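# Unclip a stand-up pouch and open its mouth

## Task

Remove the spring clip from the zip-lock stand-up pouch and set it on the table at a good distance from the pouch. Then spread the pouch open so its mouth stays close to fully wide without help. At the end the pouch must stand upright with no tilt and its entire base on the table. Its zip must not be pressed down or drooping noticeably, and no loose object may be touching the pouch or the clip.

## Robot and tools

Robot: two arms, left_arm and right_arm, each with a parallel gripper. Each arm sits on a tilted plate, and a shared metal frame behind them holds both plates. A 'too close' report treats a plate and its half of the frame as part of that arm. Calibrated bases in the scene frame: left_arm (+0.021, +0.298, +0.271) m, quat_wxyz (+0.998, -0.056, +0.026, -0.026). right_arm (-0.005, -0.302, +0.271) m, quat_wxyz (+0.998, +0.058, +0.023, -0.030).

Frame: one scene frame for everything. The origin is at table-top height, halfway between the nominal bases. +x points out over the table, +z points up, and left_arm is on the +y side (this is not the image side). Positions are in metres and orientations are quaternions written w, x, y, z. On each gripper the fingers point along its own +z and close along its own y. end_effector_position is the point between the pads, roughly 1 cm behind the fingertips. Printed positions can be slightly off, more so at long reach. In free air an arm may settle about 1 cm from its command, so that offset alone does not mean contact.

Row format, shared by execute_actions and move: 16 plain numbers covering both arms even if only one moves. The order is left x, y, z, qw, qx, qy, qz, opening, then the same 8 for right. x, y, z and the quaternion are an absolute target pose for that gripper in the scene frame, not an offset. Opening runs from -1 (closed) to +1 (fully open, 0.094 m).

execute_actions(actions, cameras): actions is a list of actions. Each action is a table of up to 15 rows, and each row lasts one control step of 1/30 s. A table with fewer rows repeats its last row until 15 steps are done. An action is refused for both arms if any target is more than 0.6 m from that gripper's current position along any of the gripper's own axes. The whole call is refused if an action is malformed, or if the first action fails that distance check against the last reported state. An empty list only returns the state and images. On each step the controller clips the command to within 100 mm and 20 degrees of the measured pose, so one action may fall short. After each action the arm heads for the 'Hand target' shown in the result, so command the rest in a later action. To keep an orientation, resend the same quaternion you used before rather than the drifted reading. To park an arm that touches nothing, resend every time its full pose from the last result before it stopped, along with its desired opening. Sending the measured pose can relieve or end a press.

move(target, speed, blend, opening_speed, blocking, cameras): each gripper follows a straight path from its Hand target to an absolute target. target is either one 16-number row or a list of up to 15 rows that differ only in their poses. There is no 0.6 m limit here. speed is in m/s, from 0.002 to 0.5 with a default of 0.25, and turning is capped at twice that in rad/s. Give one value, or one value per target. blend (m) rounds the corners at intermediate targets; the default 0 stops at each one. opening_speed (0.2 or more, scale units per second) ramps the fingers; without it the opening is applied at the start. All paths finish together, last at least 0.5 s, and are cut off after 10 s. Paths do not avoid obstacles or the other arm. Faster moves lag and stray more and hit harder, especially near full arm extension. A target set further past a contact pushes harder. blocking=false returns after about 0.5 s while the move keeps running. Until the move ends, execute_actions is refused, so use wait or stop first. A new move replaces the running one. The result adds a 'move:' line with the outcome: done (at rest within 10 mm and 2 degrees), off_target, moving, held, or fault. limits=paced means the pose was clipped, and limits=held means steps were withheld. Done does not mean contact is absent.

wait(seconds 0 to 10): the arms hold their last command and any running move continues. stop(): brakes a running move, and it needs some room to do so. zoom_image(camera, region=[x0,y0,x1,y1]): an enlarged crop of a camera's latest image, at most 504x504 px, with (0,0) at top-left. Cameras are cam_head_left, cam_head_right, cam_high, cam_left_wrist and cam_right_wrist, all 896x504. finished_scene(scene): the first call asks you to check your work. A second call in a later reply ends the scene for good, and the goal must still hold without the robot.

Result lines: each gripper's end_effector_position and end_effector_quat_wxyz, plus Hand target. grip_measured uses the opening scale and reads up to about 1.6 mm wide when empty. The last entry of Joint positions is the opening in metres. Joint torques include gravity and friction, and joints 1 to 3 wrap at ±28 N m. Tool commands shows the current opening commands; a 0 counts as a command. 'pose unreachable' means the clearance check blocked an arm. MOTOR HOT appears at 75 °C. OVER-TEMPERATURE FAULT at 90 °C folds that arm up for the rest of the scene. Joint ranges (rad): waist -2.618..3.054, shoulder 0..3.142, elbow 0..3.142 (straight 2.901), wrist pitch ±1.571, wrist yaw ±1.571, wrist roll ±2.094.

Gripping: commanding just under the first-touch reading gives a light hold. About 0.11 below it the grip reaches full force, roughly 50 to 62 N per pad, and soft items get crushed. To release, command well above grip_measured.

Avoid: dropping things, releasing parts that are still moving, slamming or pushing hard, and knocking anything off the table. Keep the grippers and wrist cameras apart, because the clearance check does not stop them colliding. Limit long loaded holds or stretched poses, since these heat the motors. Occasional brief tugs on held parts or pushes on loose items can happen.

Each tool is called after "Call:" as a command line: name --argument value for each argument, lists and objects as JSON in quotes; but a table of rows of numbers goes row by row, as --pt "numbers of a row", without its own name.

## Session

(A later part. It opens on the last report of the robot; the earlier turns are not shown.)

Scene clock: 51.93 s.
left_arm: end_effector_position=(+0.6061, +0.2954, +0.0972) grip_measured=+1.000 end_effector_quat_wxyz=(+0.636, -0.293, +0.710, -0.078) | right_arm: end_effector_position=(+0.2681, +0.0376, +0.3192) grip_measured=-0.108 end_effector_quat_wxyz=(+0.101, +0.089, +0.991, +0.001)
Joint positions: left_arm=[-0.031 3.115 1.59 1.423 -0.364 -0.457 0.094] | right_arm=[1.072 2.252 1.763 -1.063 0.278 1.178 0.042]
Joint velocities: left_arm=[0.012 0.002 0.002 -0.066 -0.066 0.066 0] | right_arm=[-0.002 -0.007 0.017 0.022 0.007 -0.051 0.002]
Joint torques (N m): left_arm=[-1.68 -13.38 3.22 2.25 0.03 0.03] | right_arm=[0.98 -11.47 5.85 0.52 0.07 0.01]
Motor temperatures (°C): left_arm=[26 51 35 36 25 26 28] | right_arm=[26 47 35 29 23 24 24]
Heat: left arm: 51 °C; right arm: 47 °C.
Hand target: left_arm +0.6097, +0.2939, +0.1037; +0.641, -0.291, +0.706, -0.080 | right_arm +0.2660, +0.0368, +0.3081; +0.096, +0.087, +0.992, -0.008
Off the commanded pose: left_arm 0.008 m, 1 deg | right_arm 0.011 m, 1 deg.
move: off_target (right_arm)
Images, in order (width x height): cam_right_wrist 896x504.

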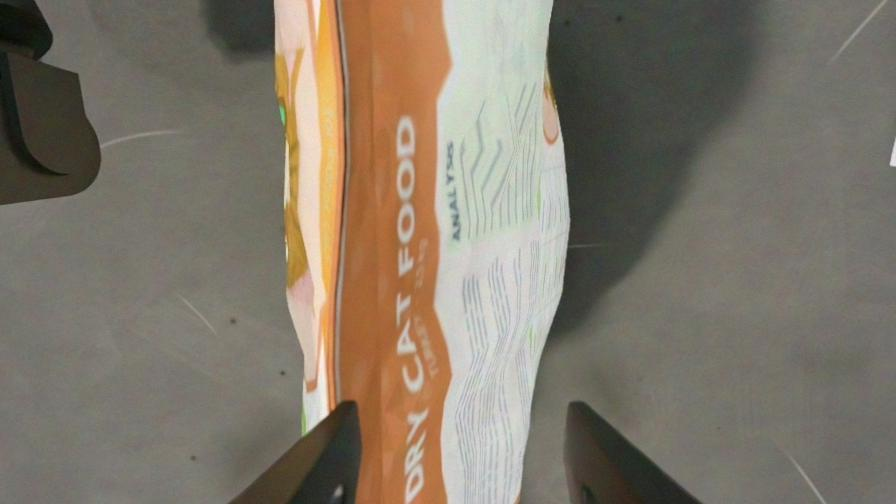

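Call:
execute_actions --actions '[]'

Call:
zoom_image --camera "cam_high" --region '[390, 180, 470, 240]'

Call:
zoom_image --camera "cam_head_right" --region '[490, 120, 570, 180]'

Call:
zoom_image --camera "cam_head_left" --region '[470, 100, 570, 180]'

Scene clock: 53.17 s.
left_arm: end_effector_position=(+0.6061, +0.2954, +0.0972) grip_measured=+1.000 end_effector_quat_wxyz=(+0.636, -0.293, +0.710, -0.078) | right_arm: end_effector_position=(+0.2682, +0.0378, +0.3193) grip_measured=-0.108 end_effector_quat_wxyz=(+0.101, +0.089, +0.991, +0.001)
Joint positions: left_arm=[-0.031 3.115 1.59 1.423 -0.364 -0.457 0.094] | right_arm=[1.072 2.252 1.763 -1.062 0.278 1.178 0.042]
Joint velocities: left_arm=[-0.007 -0.012 0.007 -0.007 -0.022 0.007 0] | right_arm=[-0.007 -0.012 0.027 0.022 0.037 0.066 -0.001]
Joint torques (N m): left_arm=[-1.69 -13.31 3.22 2.25 0.03 0.02] | right_arm=[0.98 -11.44 5.83 0.52 0.09 0.01]
Motor temperatures (°C): left_arm=[26 51 35 36 25 26 28] | right_arm=[26 47 35 29 23 24 24]
Heat: left arm: 51 °C; right arm: 47 °C.
Hand target: left_arm +0.6097, +0.2939, +0.1037; +0.641, -0.291, +0.706, -0.080 | right_arm +0.2660, +0.0368, +0.3081; +0.096, +0.087, +0.992, -0.008
Tool commands: left_gripper/opening=+1.0 right_gripper/opening=-0.11
Off the commanded pose: left_arm 0.008 m, 1 deg | right_arm 0.011 m, 1 deg.

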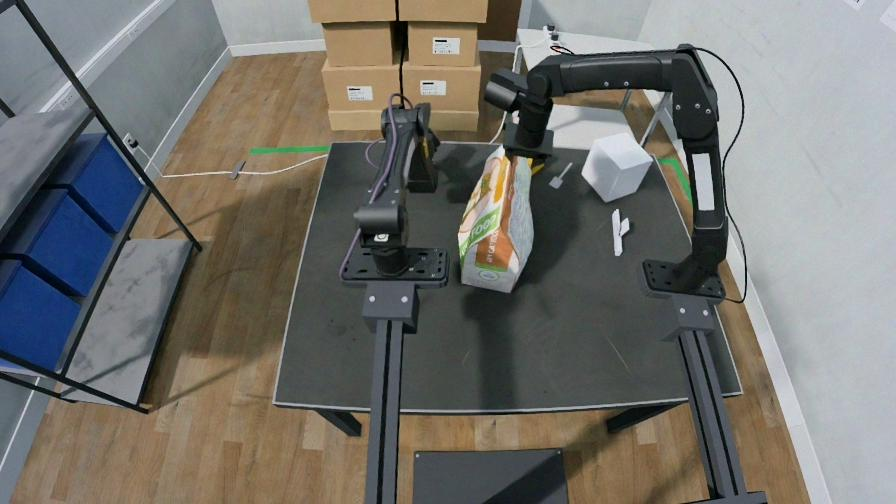

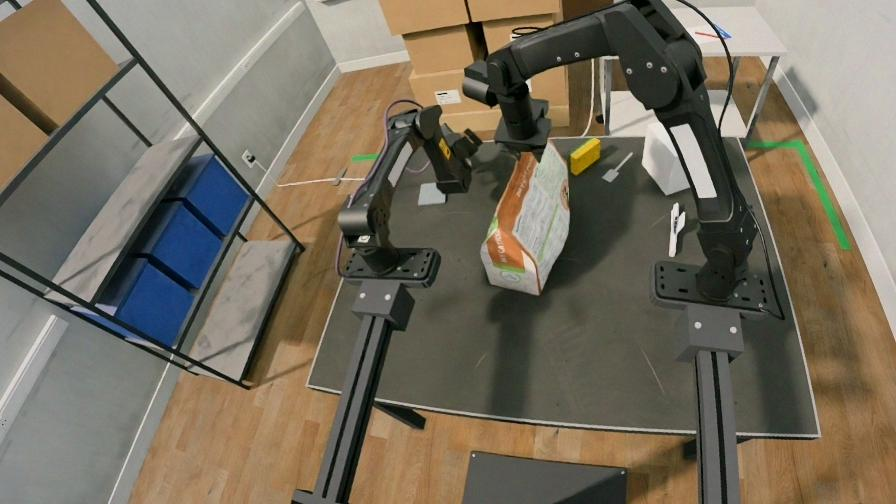

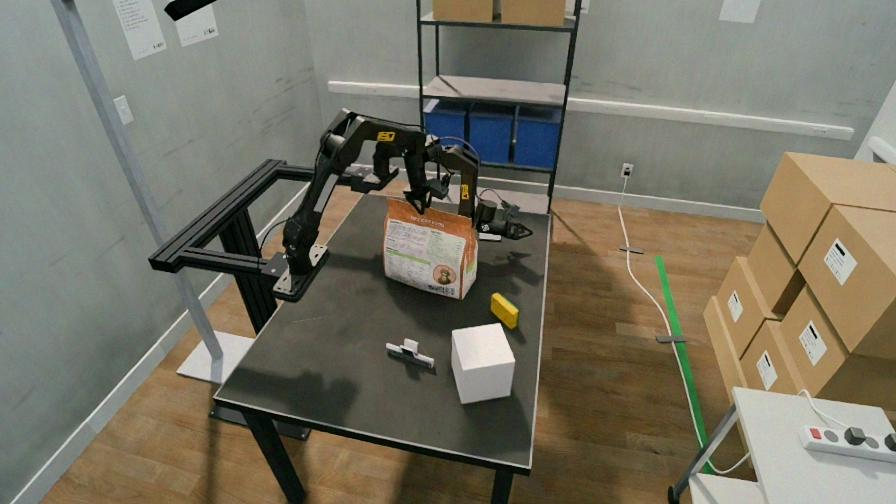

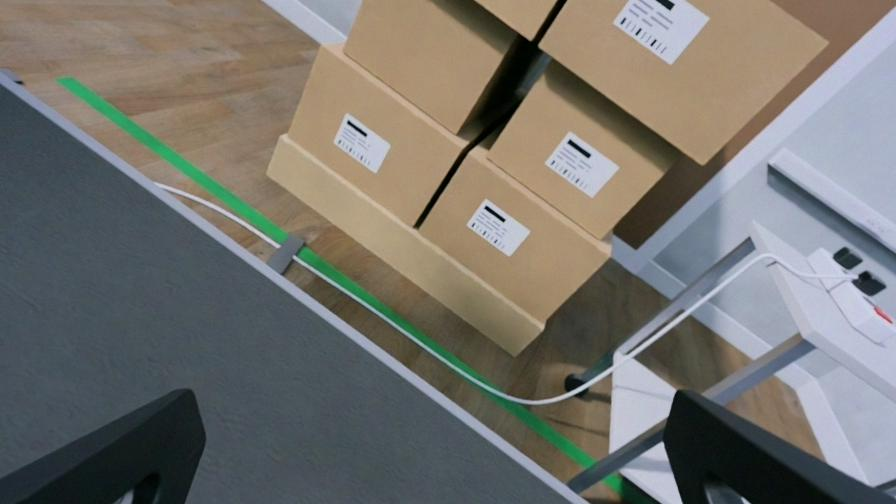

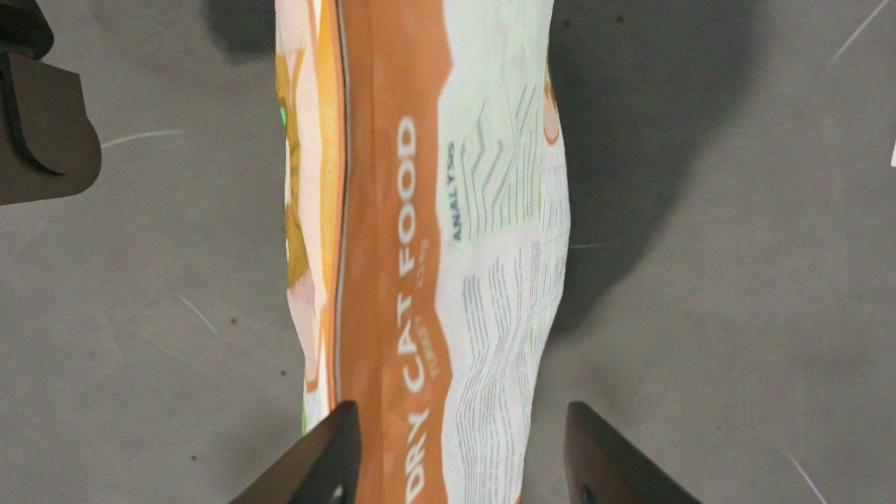

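Scaled by 6.300 from the camera's 896x504 image, which has a finer 1280x720 frame.

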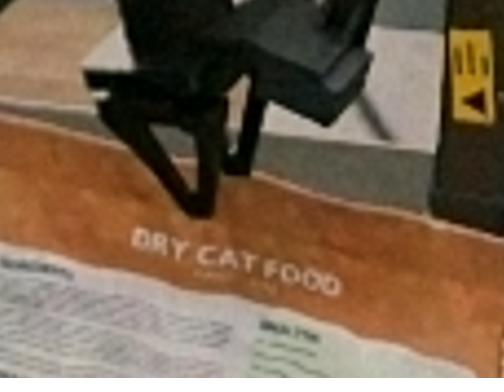

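Scaled by 6.300 from the camera's 896x504 image, which has a finer 1280x720 frame.

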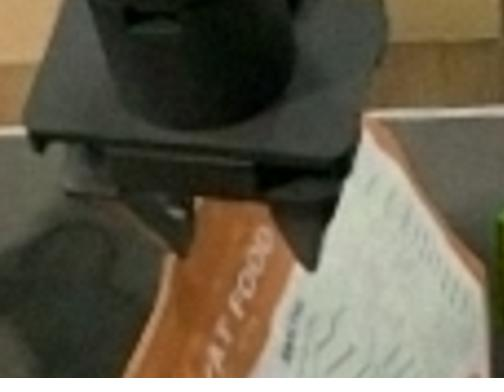

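Scaled by 5.040 from the camera's 896x504 image, which has a finer 1280x720 frame.

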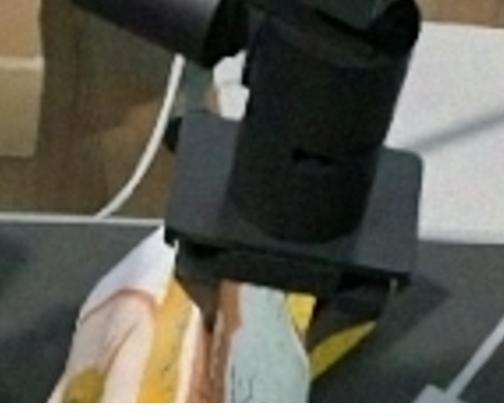

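Call:
move --target '[0.6097,0.2939,0.1037,0.641,-0.291,0.706,-0.080,1,0.266,0.037,0.332,0.0957,0.0867,0.9916,-0.0084,0.0]' --speed 0.06 --cameras '["cam_right_wrist","cam_high"]'

Call:
zoom_image --camera "cam_right_wrist" --region '[310, 340, 420, 450]'

Call:
zoom_image --camera "cam_high" --region '[390, 180, 470, 240]'

Scene clock: 54.70 s.
left_arm: end_effector_position=(+0.6061, +0.2954, +0.0972) grip_measured=+1.000 end_effector_quat_wxyz=(+0.636, -0.293, +0.710, -0.078) | right_arm: end_effector_position=(+0.2665, +0.0334, +0.3284) grip_measured=-0.002 end_effector_quat_wxyz=(+0.096, +0.087, +0.992, -0.010)
Joint positions: left_arm=[-0.031 3.115 1.59 1.423 -0.364 -0.457 0.094] | right_arm=[1.072 2.252 1.802 -1.126 0.278 1.178 0.047]
Joint velocities: left_arm=[-0.007 -0.002 -0.007 0.022 0.066 -0.051 0] | right_arm=[-0.007 0.007 -0.017 -0.007 -0.022 -0.154 0]
Joint torques (N m): left_arm=[-1.69 -13.35 3.19 2.26 0.03 0.04] | right_arm=[1.4 -12.79 8.54 0.2 0.08 0.07]
Motor temperatures (°C): left_arm=[26 51 35 36 25 26 28] | right_arm=[26 47 35 29 23 24 24]
Heat: left arm: 51 °C; right arm: 47 °C.
Hand target: left_arm +0.6097, +0.2939, +0.1037; +0.641, -0.291, +0.706, -0.080 | right_arm +0.2659, +0.0368, +0.3320; +0.096, +0.087, +0.992, -0.008
Off the commanded pose: left_arm 0.008 m, 1 deg | right_arm 0.005 m, 0 deg.
move: done
Images, in order (width x height): cam_high 896x504, cam_right_wrist 896x504.

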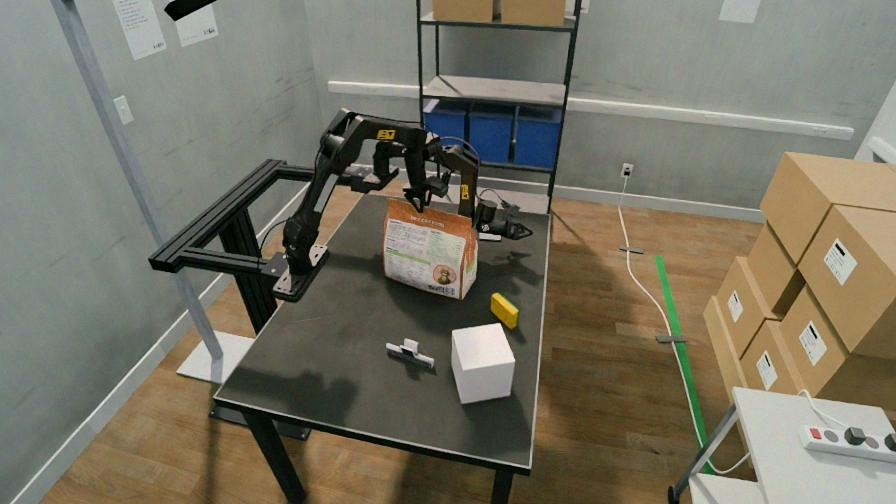

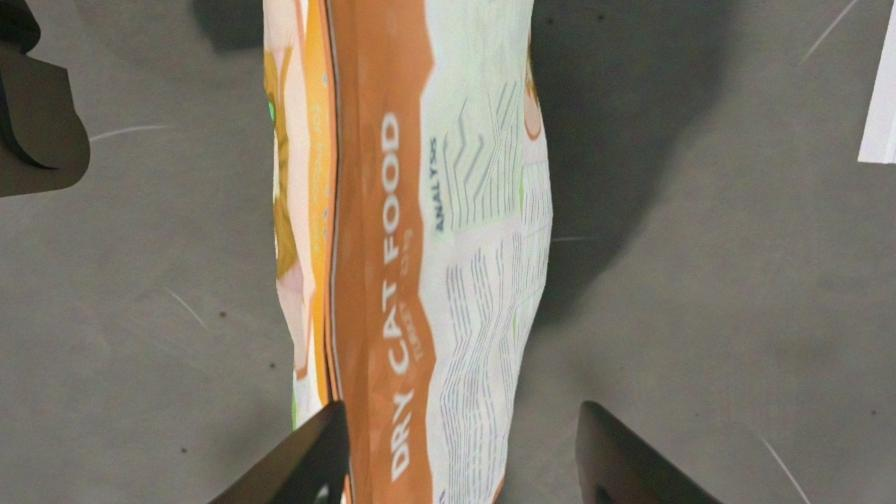

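Scaled by 4.582 from the camera's 896x504 image, which has a finer 1280x720 frame.

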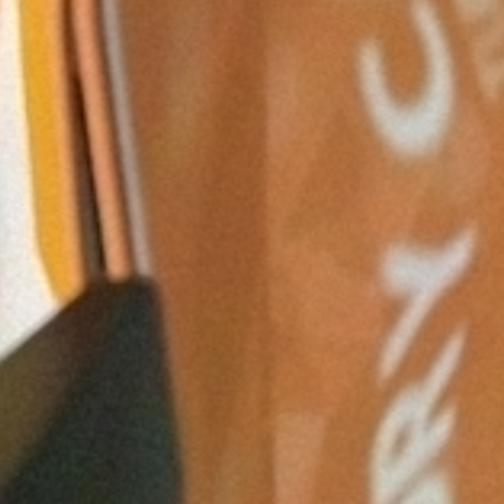

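Scaled by 6.300 from the camera's 896x504 image, which has a finer 1280x720 frame.

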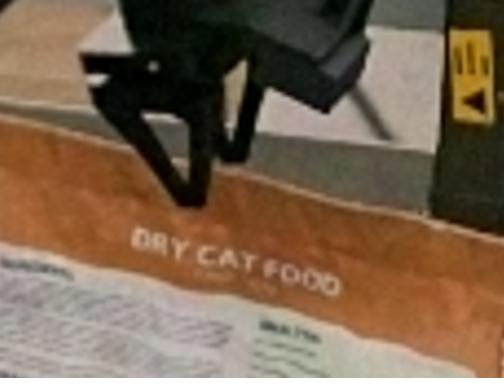

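Call:
move --target '[0.6097,0.2939,0.1037,0.641,-0.291,0.706,-0.080,1,0.266,0.037,0.318,0.0957,0.0867,0.9916,-0.0084,0.03]' --speed 0.03 --cameras '["cam_right_wrist"]'

Call:
zoom_image --camera "cam_right_wrist" --region '[300, 340, 410, 450]'

Scene clock: 56.07 s.
left_arm: end_effector_position=(+0.6061, +0.2954, +0.0972) grip_measured=+1.000 end_effector_quat_wxyz=(+0.636, -0.293, +0.710, -0.078) | right_arm: end_effector_position=(+0.2684, +0.0368, +0.3263) grip_measured=+0.028 end_effector_quat_wxyz=(+0.099, +0.089, +0.991, -0.002)
Joint positions: left_arm=[-0.031 3.115 1.59 1.423 -0.364 -0.457 0.094] | right_arm=[1.072 2.252 1.792 -1.098 0.278 1.178 0.048]
Joint velocities: left_arm=[0.012 -0.017 0.002 -0.051 -0.037 -0.051 0] | right_arm=[-0.012 0.007 0.017 0.051 0.007 0.007 0]
Joint torques (N m): left_arm=[-1.7 -13.35 3.22 2.25 0.02 0.03] | right_arm=[1.16 -12.05 5.76 0.49 0.07 0.04]
Motor temperatures (°C): left_arm=[26 51 35 36 25 26 28] | right_arm=[26 47 35 29 23 24 24]
Heat: left arm: 51 °C; right arm: 47 °C.
Hand target: left_arm +0.6097, +0.2939, +0.1037; +0.641, -0.291, +0.706, -0.080 | right_arm +0.2659, +0.0369, +0.3180; +0.096, +0.087, +0.992, -0.009
Off the commanded pose: left_arm 0.008 m, 1 deg | right_arm 0.009 m, 1 deg.
move: done
Images, in order (width x height): cam_right_wrist 896x504.

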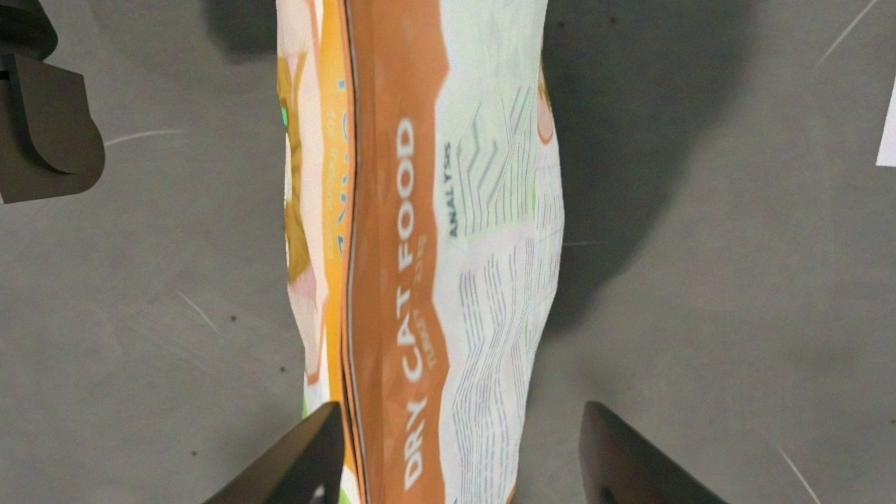

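Scaled by 4.582 from the camera's 896x504 image, which has a finer 1280x720 frame.

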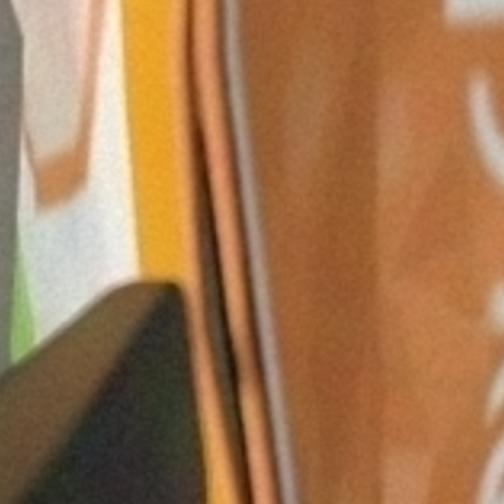

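Call:
move --target '[0.6097,0.2939,0.1037,0.641,-0.291,0.706,-0.080,1,0.266,0.037,0.313,0.0957,0.0867,0.9916,-0.0084,-0.03]' --speed 0.03 --cameras '["cam_right_wrist"]'

Call:
zoom_image --camera "cam_right_wrist" --region '[300, 340, 410, 450]'

Scene clock: 57.27 s.
left_arm: end_effector_position=(+0.6061, +0.2954, +0.0972) grip_measured=+1.000 end_effector_quat_wxyz=(+0.636, -0.293, +0.710, -0.078) | right_arm: end_effector_position=(+0.2684, +0.0374, +0.3230) grip_measured=-0.028 end_effector_quat_wxyz=(+0.100, +0.089, +0.991, -0.001)
Joint positions: left_arm=[-0.031 3.115 1.59 1.423 -0.364 -0.457 0.094] | right_arm=[1.072 2.252 1.778 -1.08 0.278 1.178 0.046]
Joint velocities: left_arm=[0.012 -0.007 -0.007 -0.007 0.066 0.051 0] | right_arm=[0.007 -0.007 -0.002 -0.007 -0.007 -0.037 0]
Joint torques (N m): left_arm=[-1.65 -13.33 3.25 2.25 0.03 0.03] | right_arm=[1.06 -11.79 5.74 0.5 0.08 0.02]
Motor temperatures (°C): left_arm=[26 51 35 36 25 26 28] | right_arm=[26 47 35 29 23 24 24]
Heat: left arm: 51 °C; right arm: 47 °C.
Hand target: left_arm +0.6097, +0.2939, +0.1037; +0.641, -0.291, +0.706, -0.080 | right_arm +0.2660, +0.0368, +0.3131; +0.096, +0.087, +0.992, -0.008
Off the commanded pose: left_arm 0.008 m, 1 deg | right_arm 0.010 m, 1 deg.
move: done
Images, in order (width x height): cam_right_wrist 896x504.

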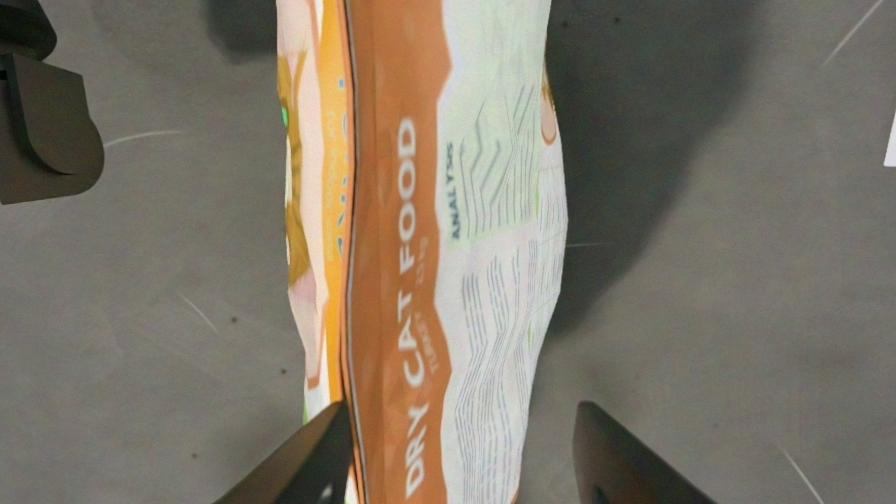

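Scaled by 4.582 from the camera's 896x504 image, which has a finer 1280x720 frame.

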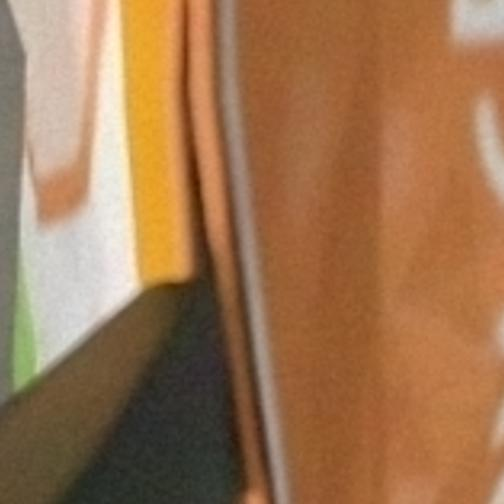

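Call:
move --target '[0.6097,0.2939,0.1037,0.641,-0.291,0.706,-0.080,1,0.266,0.037,0.305,0.0957,0.0867,0.9916,-0.0084,-0.085]' --speed 0.03 --cameras '["cam_right_wrist","cam_high"]'

Call:
zoom_image --camera "cam_right_wrist" --region '[300, 340, 410, 450]'

Call:
zoom_image --camera "cam_high" --region '[390, 180, 470, 240]'

Scene clock: 58.57 s.
left_arm: end_effector_position=(+0.6061, +0.2954, +0.0972) grip_measured=+1.000 end_effector_quat_wxyz=(+0.636, -0.293, +0.710, -0.078) | right_arm: end_effector_position=(+0.2689, +0.0391, +0.3180) grip_measured=-0.083 end_effector_quat_wxyz=(+0.103, +0.090, +0.991, +0.004)
Joint positions: left_arm=[-0.031 3.115 1.59 1.423 -0.364 -0.457 0.094] | right_arm=[1.072 2.252 1.757 -1.049 0.278 1.178 0.043]
Joint velocities: left_arm=[-0.002 -0.007 -0.002 0.095 -0.037 0.007 0] | right_arm=[-0.002 -0.002 -0.022 -0.081 0.022 -0.022 0]
Joint torques (N m): left_arm=[-1.69 -13.35 3.25 2.25 0.03 0.02] | right_arm=[0.94 -11.29 5.61 0.51 0.07 0.01]
Motor temperatures (°C): left_arm=[26 51 35 36 25 26 28] | right_arm=[26 46 35 29 23 24 23]
Heat: left arm: 51 °C; right arm: 46 °C.
Hand target: left_arm +0.6097, +0.2939, +0.1037; +0.641, -0.291, +0.706, -0.080 | right_arm +0.2659, +0.0368, +0.3052; +0.096, +0.087, +0.992, -0.008
Off the commanded pose: left_arm 0.008 m, 1 deg | right_arm 0.013 m, 2 deg.
move: off_target (right_arm)
Images, in order (width x height): cam_high 896x504, cam_right_wrist 896x504.

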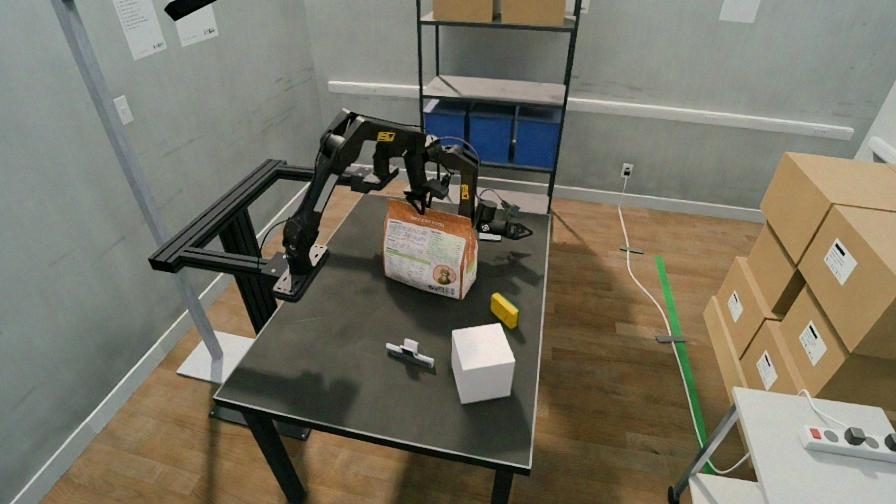

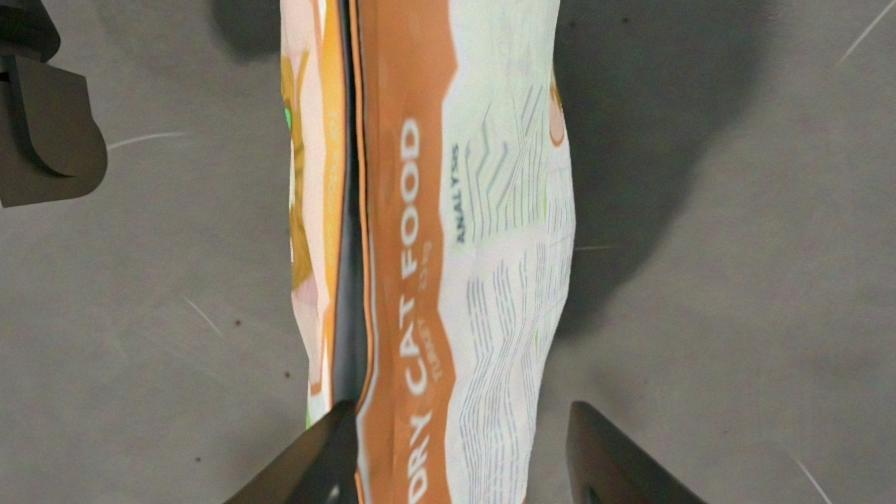

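Scaled by 4.582 from the camera's 896x504 image, which has a finer 1280x720 frame.

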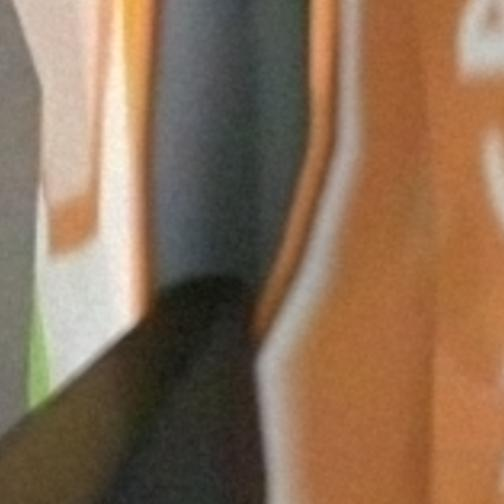

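Scaled by 6.300 from the camera's 896x504 image, which has a finer 1280x720 frame.

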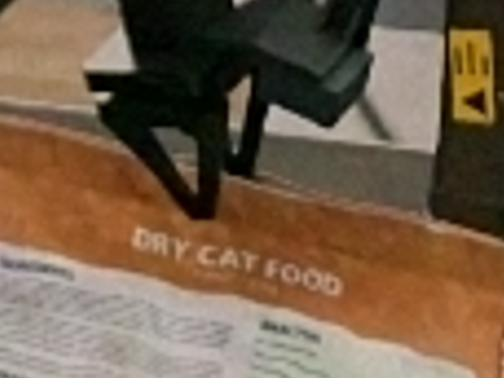

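Call:
move --target '[0.6097,0.2939,0.1037,0.641,-0.291,0.706,-0.080,1,0.266,0.037,0.288,0.0957,0.0867,0.9916,-0.0084,-0.085]' --speed 0.03 --cameras '["cam_right_wrist","cam_high"]'

Call:
zoom_image --camera "cam_high" --region '[370, 160, 490, 240]'

Scene clock: 60.07 s.
left_arm: end_effector_position=(+0.6061, +0.2954, +0.0972) grip_measured=+1.000 end_effector_quat_wxyz=(+0.636, -0.293, +0.710, -0.078) | right_arm: end_effector_position=(+0.2674, +0.0400, +0.3003) grip_measured=-0.083 end_effector_quat_wxyz=(+0.102, +0.089, +0.991, +0.003)
Joint positions: left_arm=[-0.031 3.115 1.59 1.423 -0.364 -0.457 0.094] | right_arm=[1.072 2.27 1.714 -0.99 0.278 1.177 0.043]
Joint velocities: left_arm=[0.007 -0.002 -0.012 -0.022 0.081 -0.095 0] | right_arm=[-0.002 0.002 -0.017 0.007 0.066 0.007 0]
Joint torques (N m): left_arm=[-1.69 -13.38 3.23 2.25 0.04 0.03] | right_arm=[0.65 -11.37 5.7 0.51 0.07 -0.02]
Motor temperatures (°C): left_arm=[26 51 35 36 25 26 28] | right_arm=[26 46 35 29 23 24 23]
Heat: left arm: 51 °C; right arm: 46 °C.
Hand target: left_arm +0.6097, +0.2939, +0.1037; +0.641, -0.291, +0.706, -0.080 | right_arm +0.2660, +0.0369, +0.2881; +0.096, +0.087, +0.992, -0.008
Off the commanded pose: left_arm 0.008 m, 1 deg | right_arm 0.013 m, 2 deg.
move: off_target (right_arm)
Images, in order (width x height): cam_high 896x504, cam_right_wrist 896x504.

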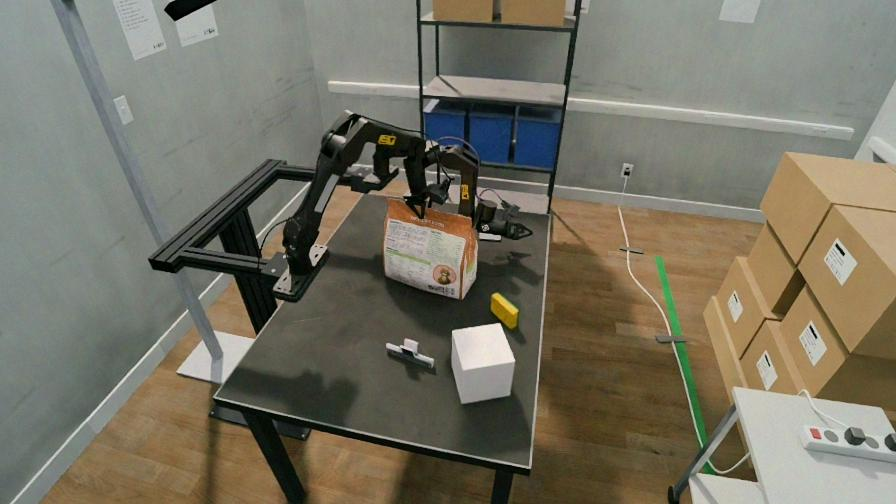

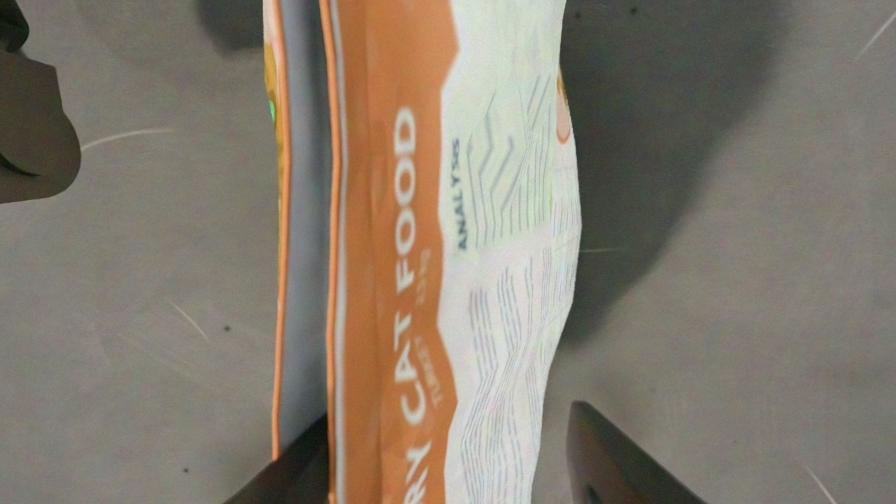

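Scaled by 4.200 from the camera's 896x504 image, which has a finer 1280x720 frame.

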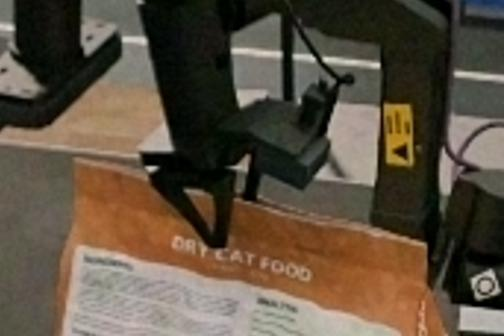

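Call:
move --target '[0.6097,0.2939,0.1037,0.641,-0.291,0.706,-0.080,1,0.266,-0.008,0.285,0.0957,0.0867,0.9916,-0.0084,-0.085]' --speed 0.05 --cameras '["cam_right_wrist","cam_high","cam_head_right","cam_head_left"]'

Scene clock: 61.60 s.
left_arm: end_effector_position=(+0.6061, +0.2954, +0.0972) grip_measured=+1.000 end_effector_quat_wxyz=(+0.636, -0.293, +0.710, -0.078) | right_arm: end_effector_position=(+0.2624, +0.0026, +0.2728) grip_measured=-0.083 end_effector_quat_wxyz=(+0.085, +0.083, +0.993, -0.004)
Joint positions: left_arm=[-0.031 3.115 1.59 1.423 -0.364 -0.457 0.094] | right_arm=[1.016 2.194 1.492 -0.858 0.252 1.111 0.043]
Joint velocities: left_arm=[0.012 0.012 -0.017 -0.051 0.051 -0.066 0] | right_arm=[-0.002 0.007 -0.007 0.037 0.022 -0.007 0]
Joint torques (N m): left_arm=[-1.69 -13.31 3.26 2.25 0.03 0.02] | right_arm=[0.13 -15.86 5.01 0.17 0.3 -0.03]
Motor temperatures (°C): left_arm=[26 52 35 36 25 26 28] | right_arm=[26 47 35 28 23 24 23]
Heat: left arm: 52 °C; right arm: 47 °C.
Hand target: left_arm +0.6097, +0.2939, +0.1037; +0.641, -0.291, +0.706, -0.080 | right_arm +0.2671, -0.0075, +0.2845; +0.096, +0.087, +0.992, -0.009
Off the commanded pose: left_arm 0.008 m, 1 deg | right_arm 0.017 m, 1 deg.
move: off_target (right_arm)
Images, in order (width x height): cam_head_left 896x504, cam_head_right 896x504, cam_high 896x504, cam_right_wrist 896x504.

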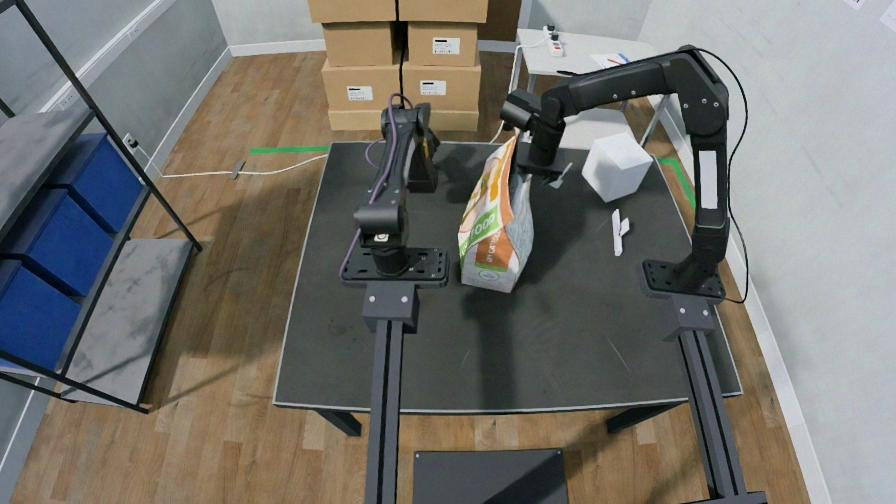

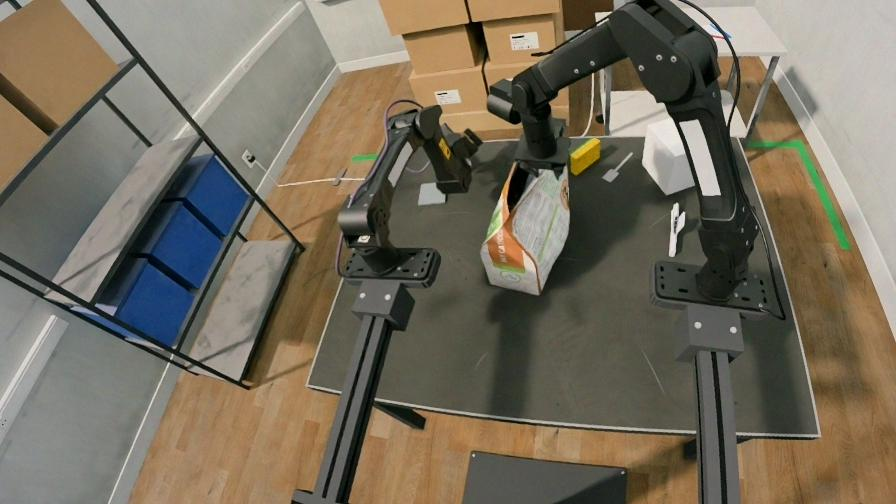

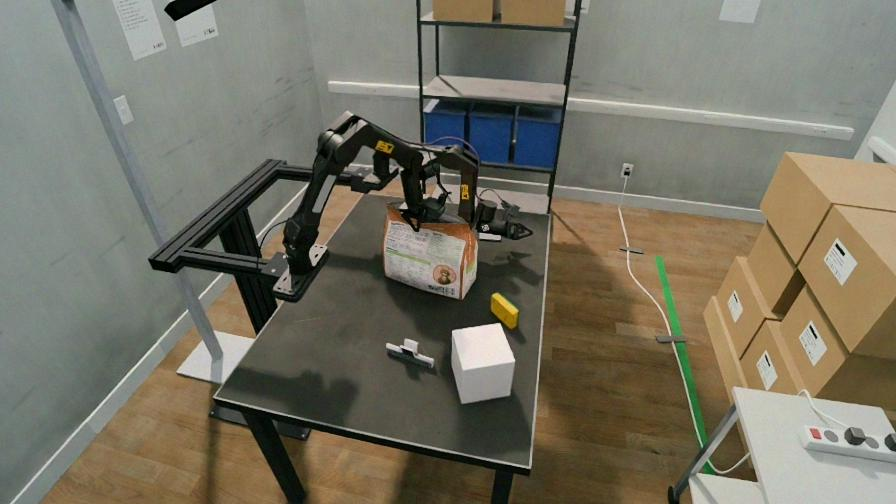

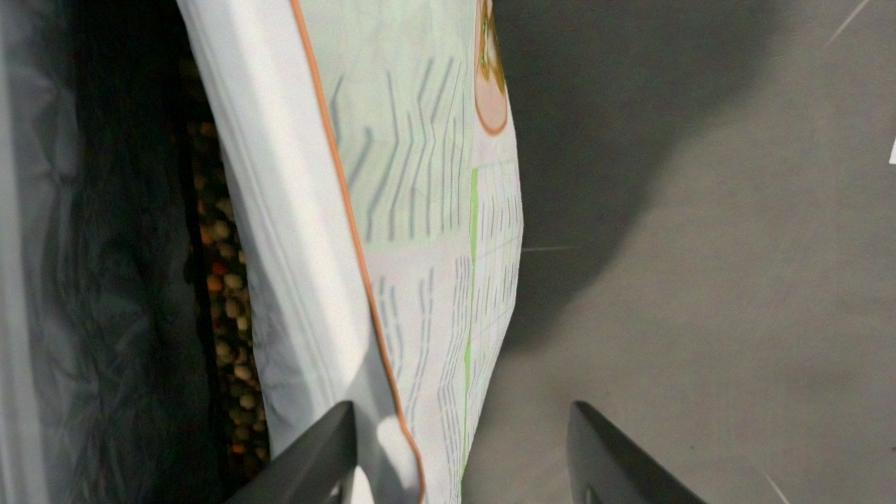

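Call:
move --target '[0.6097,0.2939,0.1037,0.641,-0.291,0.706,-0.080,1,0.266,0.02,0.305,0.0957,0.0867,0.9916,-0.0084,-0.085]' --speed 0.05 --cameras '["cam_right_wrist","cam_high","cam_head_right","cam_head_left"]'

Call:
zoom_image --camera "cam_high" --region '[350, 150, 500, 310]'

Call:
zoom_image --camera "cam_head_right" --region '[460, 100, 620, 300]'

Scene clock: 63.27 s.
left_arm: end_effector_position=(+0.6061, +0.2954, +0.0972) grip_measured=+1.000 end_effector_quat_wxyz=(+0.636, -0.293, +0.710, -0.078) | right_arm: end_effector_position=(+0.2646, +0.0187, +0.3073) grip_measured=-0.083 end_effector_quat_wxyz=(+0.090, +0.089, +0.992, +0.003)
Joint positions: left_arm=[-0.031 3.115 1.59 1.423 -0.364 -0.457 0.094] | right_arm=[1.043 2.194 1.63 -0.987 0.256 1.149 0.043]
Joint velocities: left_arm=[0.007 -0.007 0.012 -0.007 -0.081 -0.022 0] | right_arm=[-0.002 -0.002 0.017 -0.037 0.037 0.007 0]
Joint torques (N m): left_arm=[-1.68 -13.34 3.26 2.25 0.03 0.03] | right_arm=[1.52 -10.93 8.39 0.26 0.27 0.07]
Motor temperatures (°C): left_arm=[26 52 35 36 25 26 28] | right_arm=[26 48 35 28 23 24 23]
Heat: left arm: 52 °C; right arm: 48 °C.
Hand target: left_arm +0.6097, +0.2939, +0.1037; +0.641, -0.291, +0.706, -0.080 | right_arm +0.2654, +0.0199, +0.3051; +0.096, +0.086, +0.992, -0.008
Off the commanded pose: left_arm 0.008 m, 1 deg | right_arm 0.003 m, 1 deg.
move: done
Images, in order (width x height): cam_head_left 896x504, cam_head_right 896x504, cam_high 896x504, cam_right_wrist 896x504.

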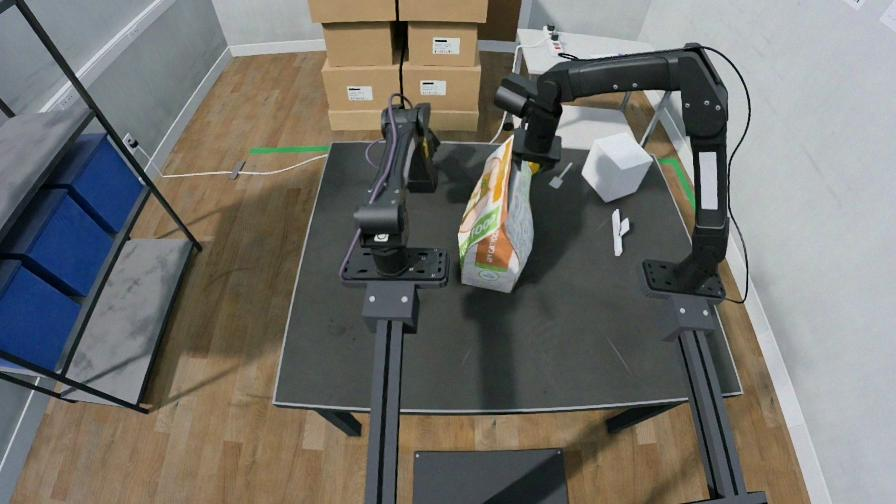

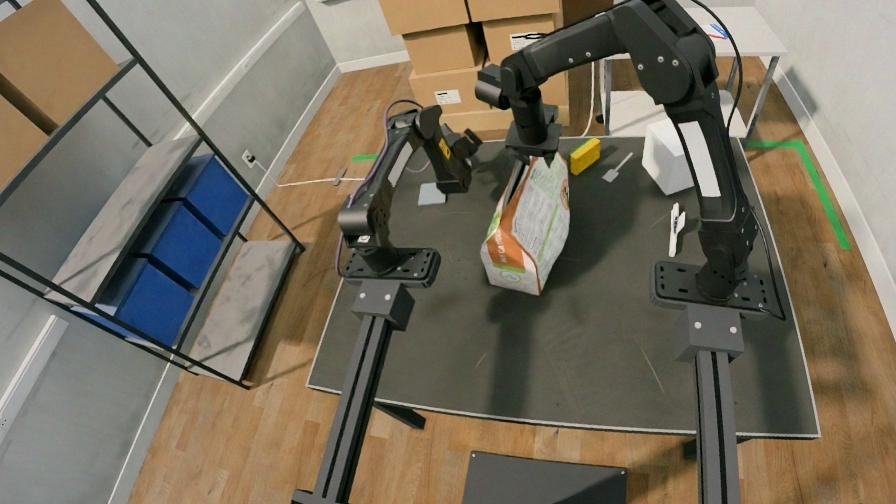

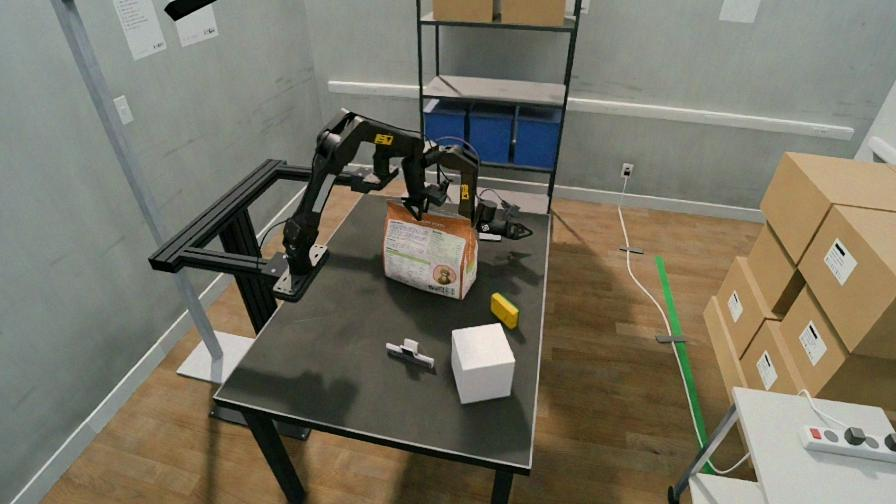

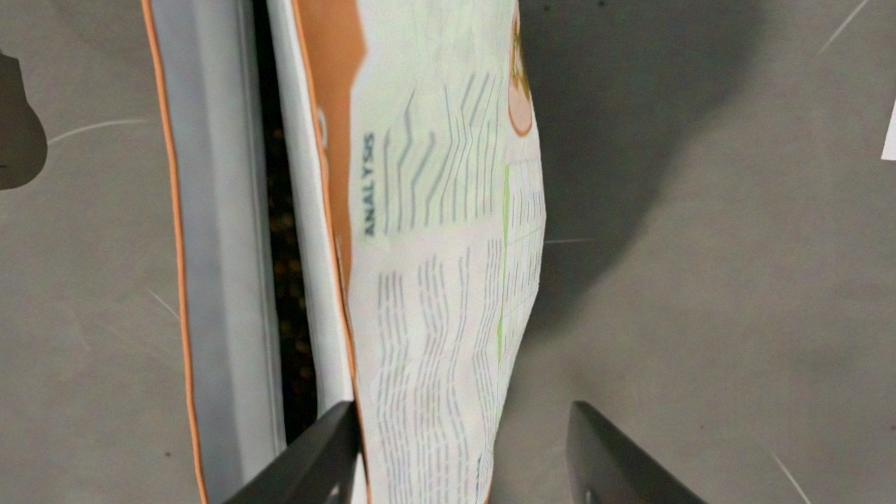

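Scaled by 3.150 from the camera's 896x504 image, which has a finer 1280x720 frame.

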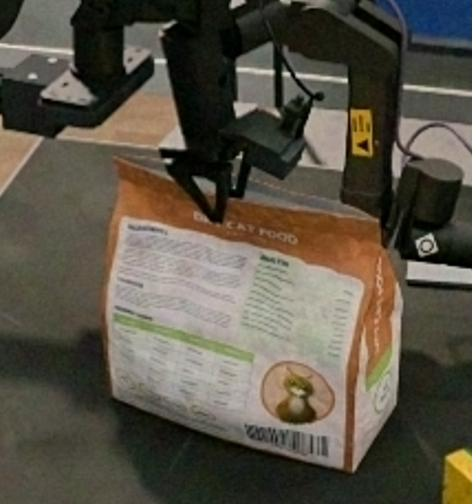

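Scaled by 2.520 from the camera's 896x504 image, which has a finer 1280x720 frame.

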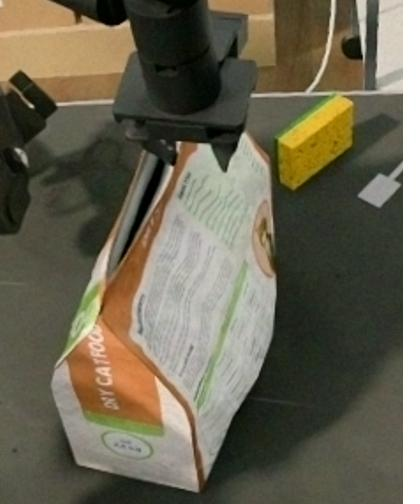

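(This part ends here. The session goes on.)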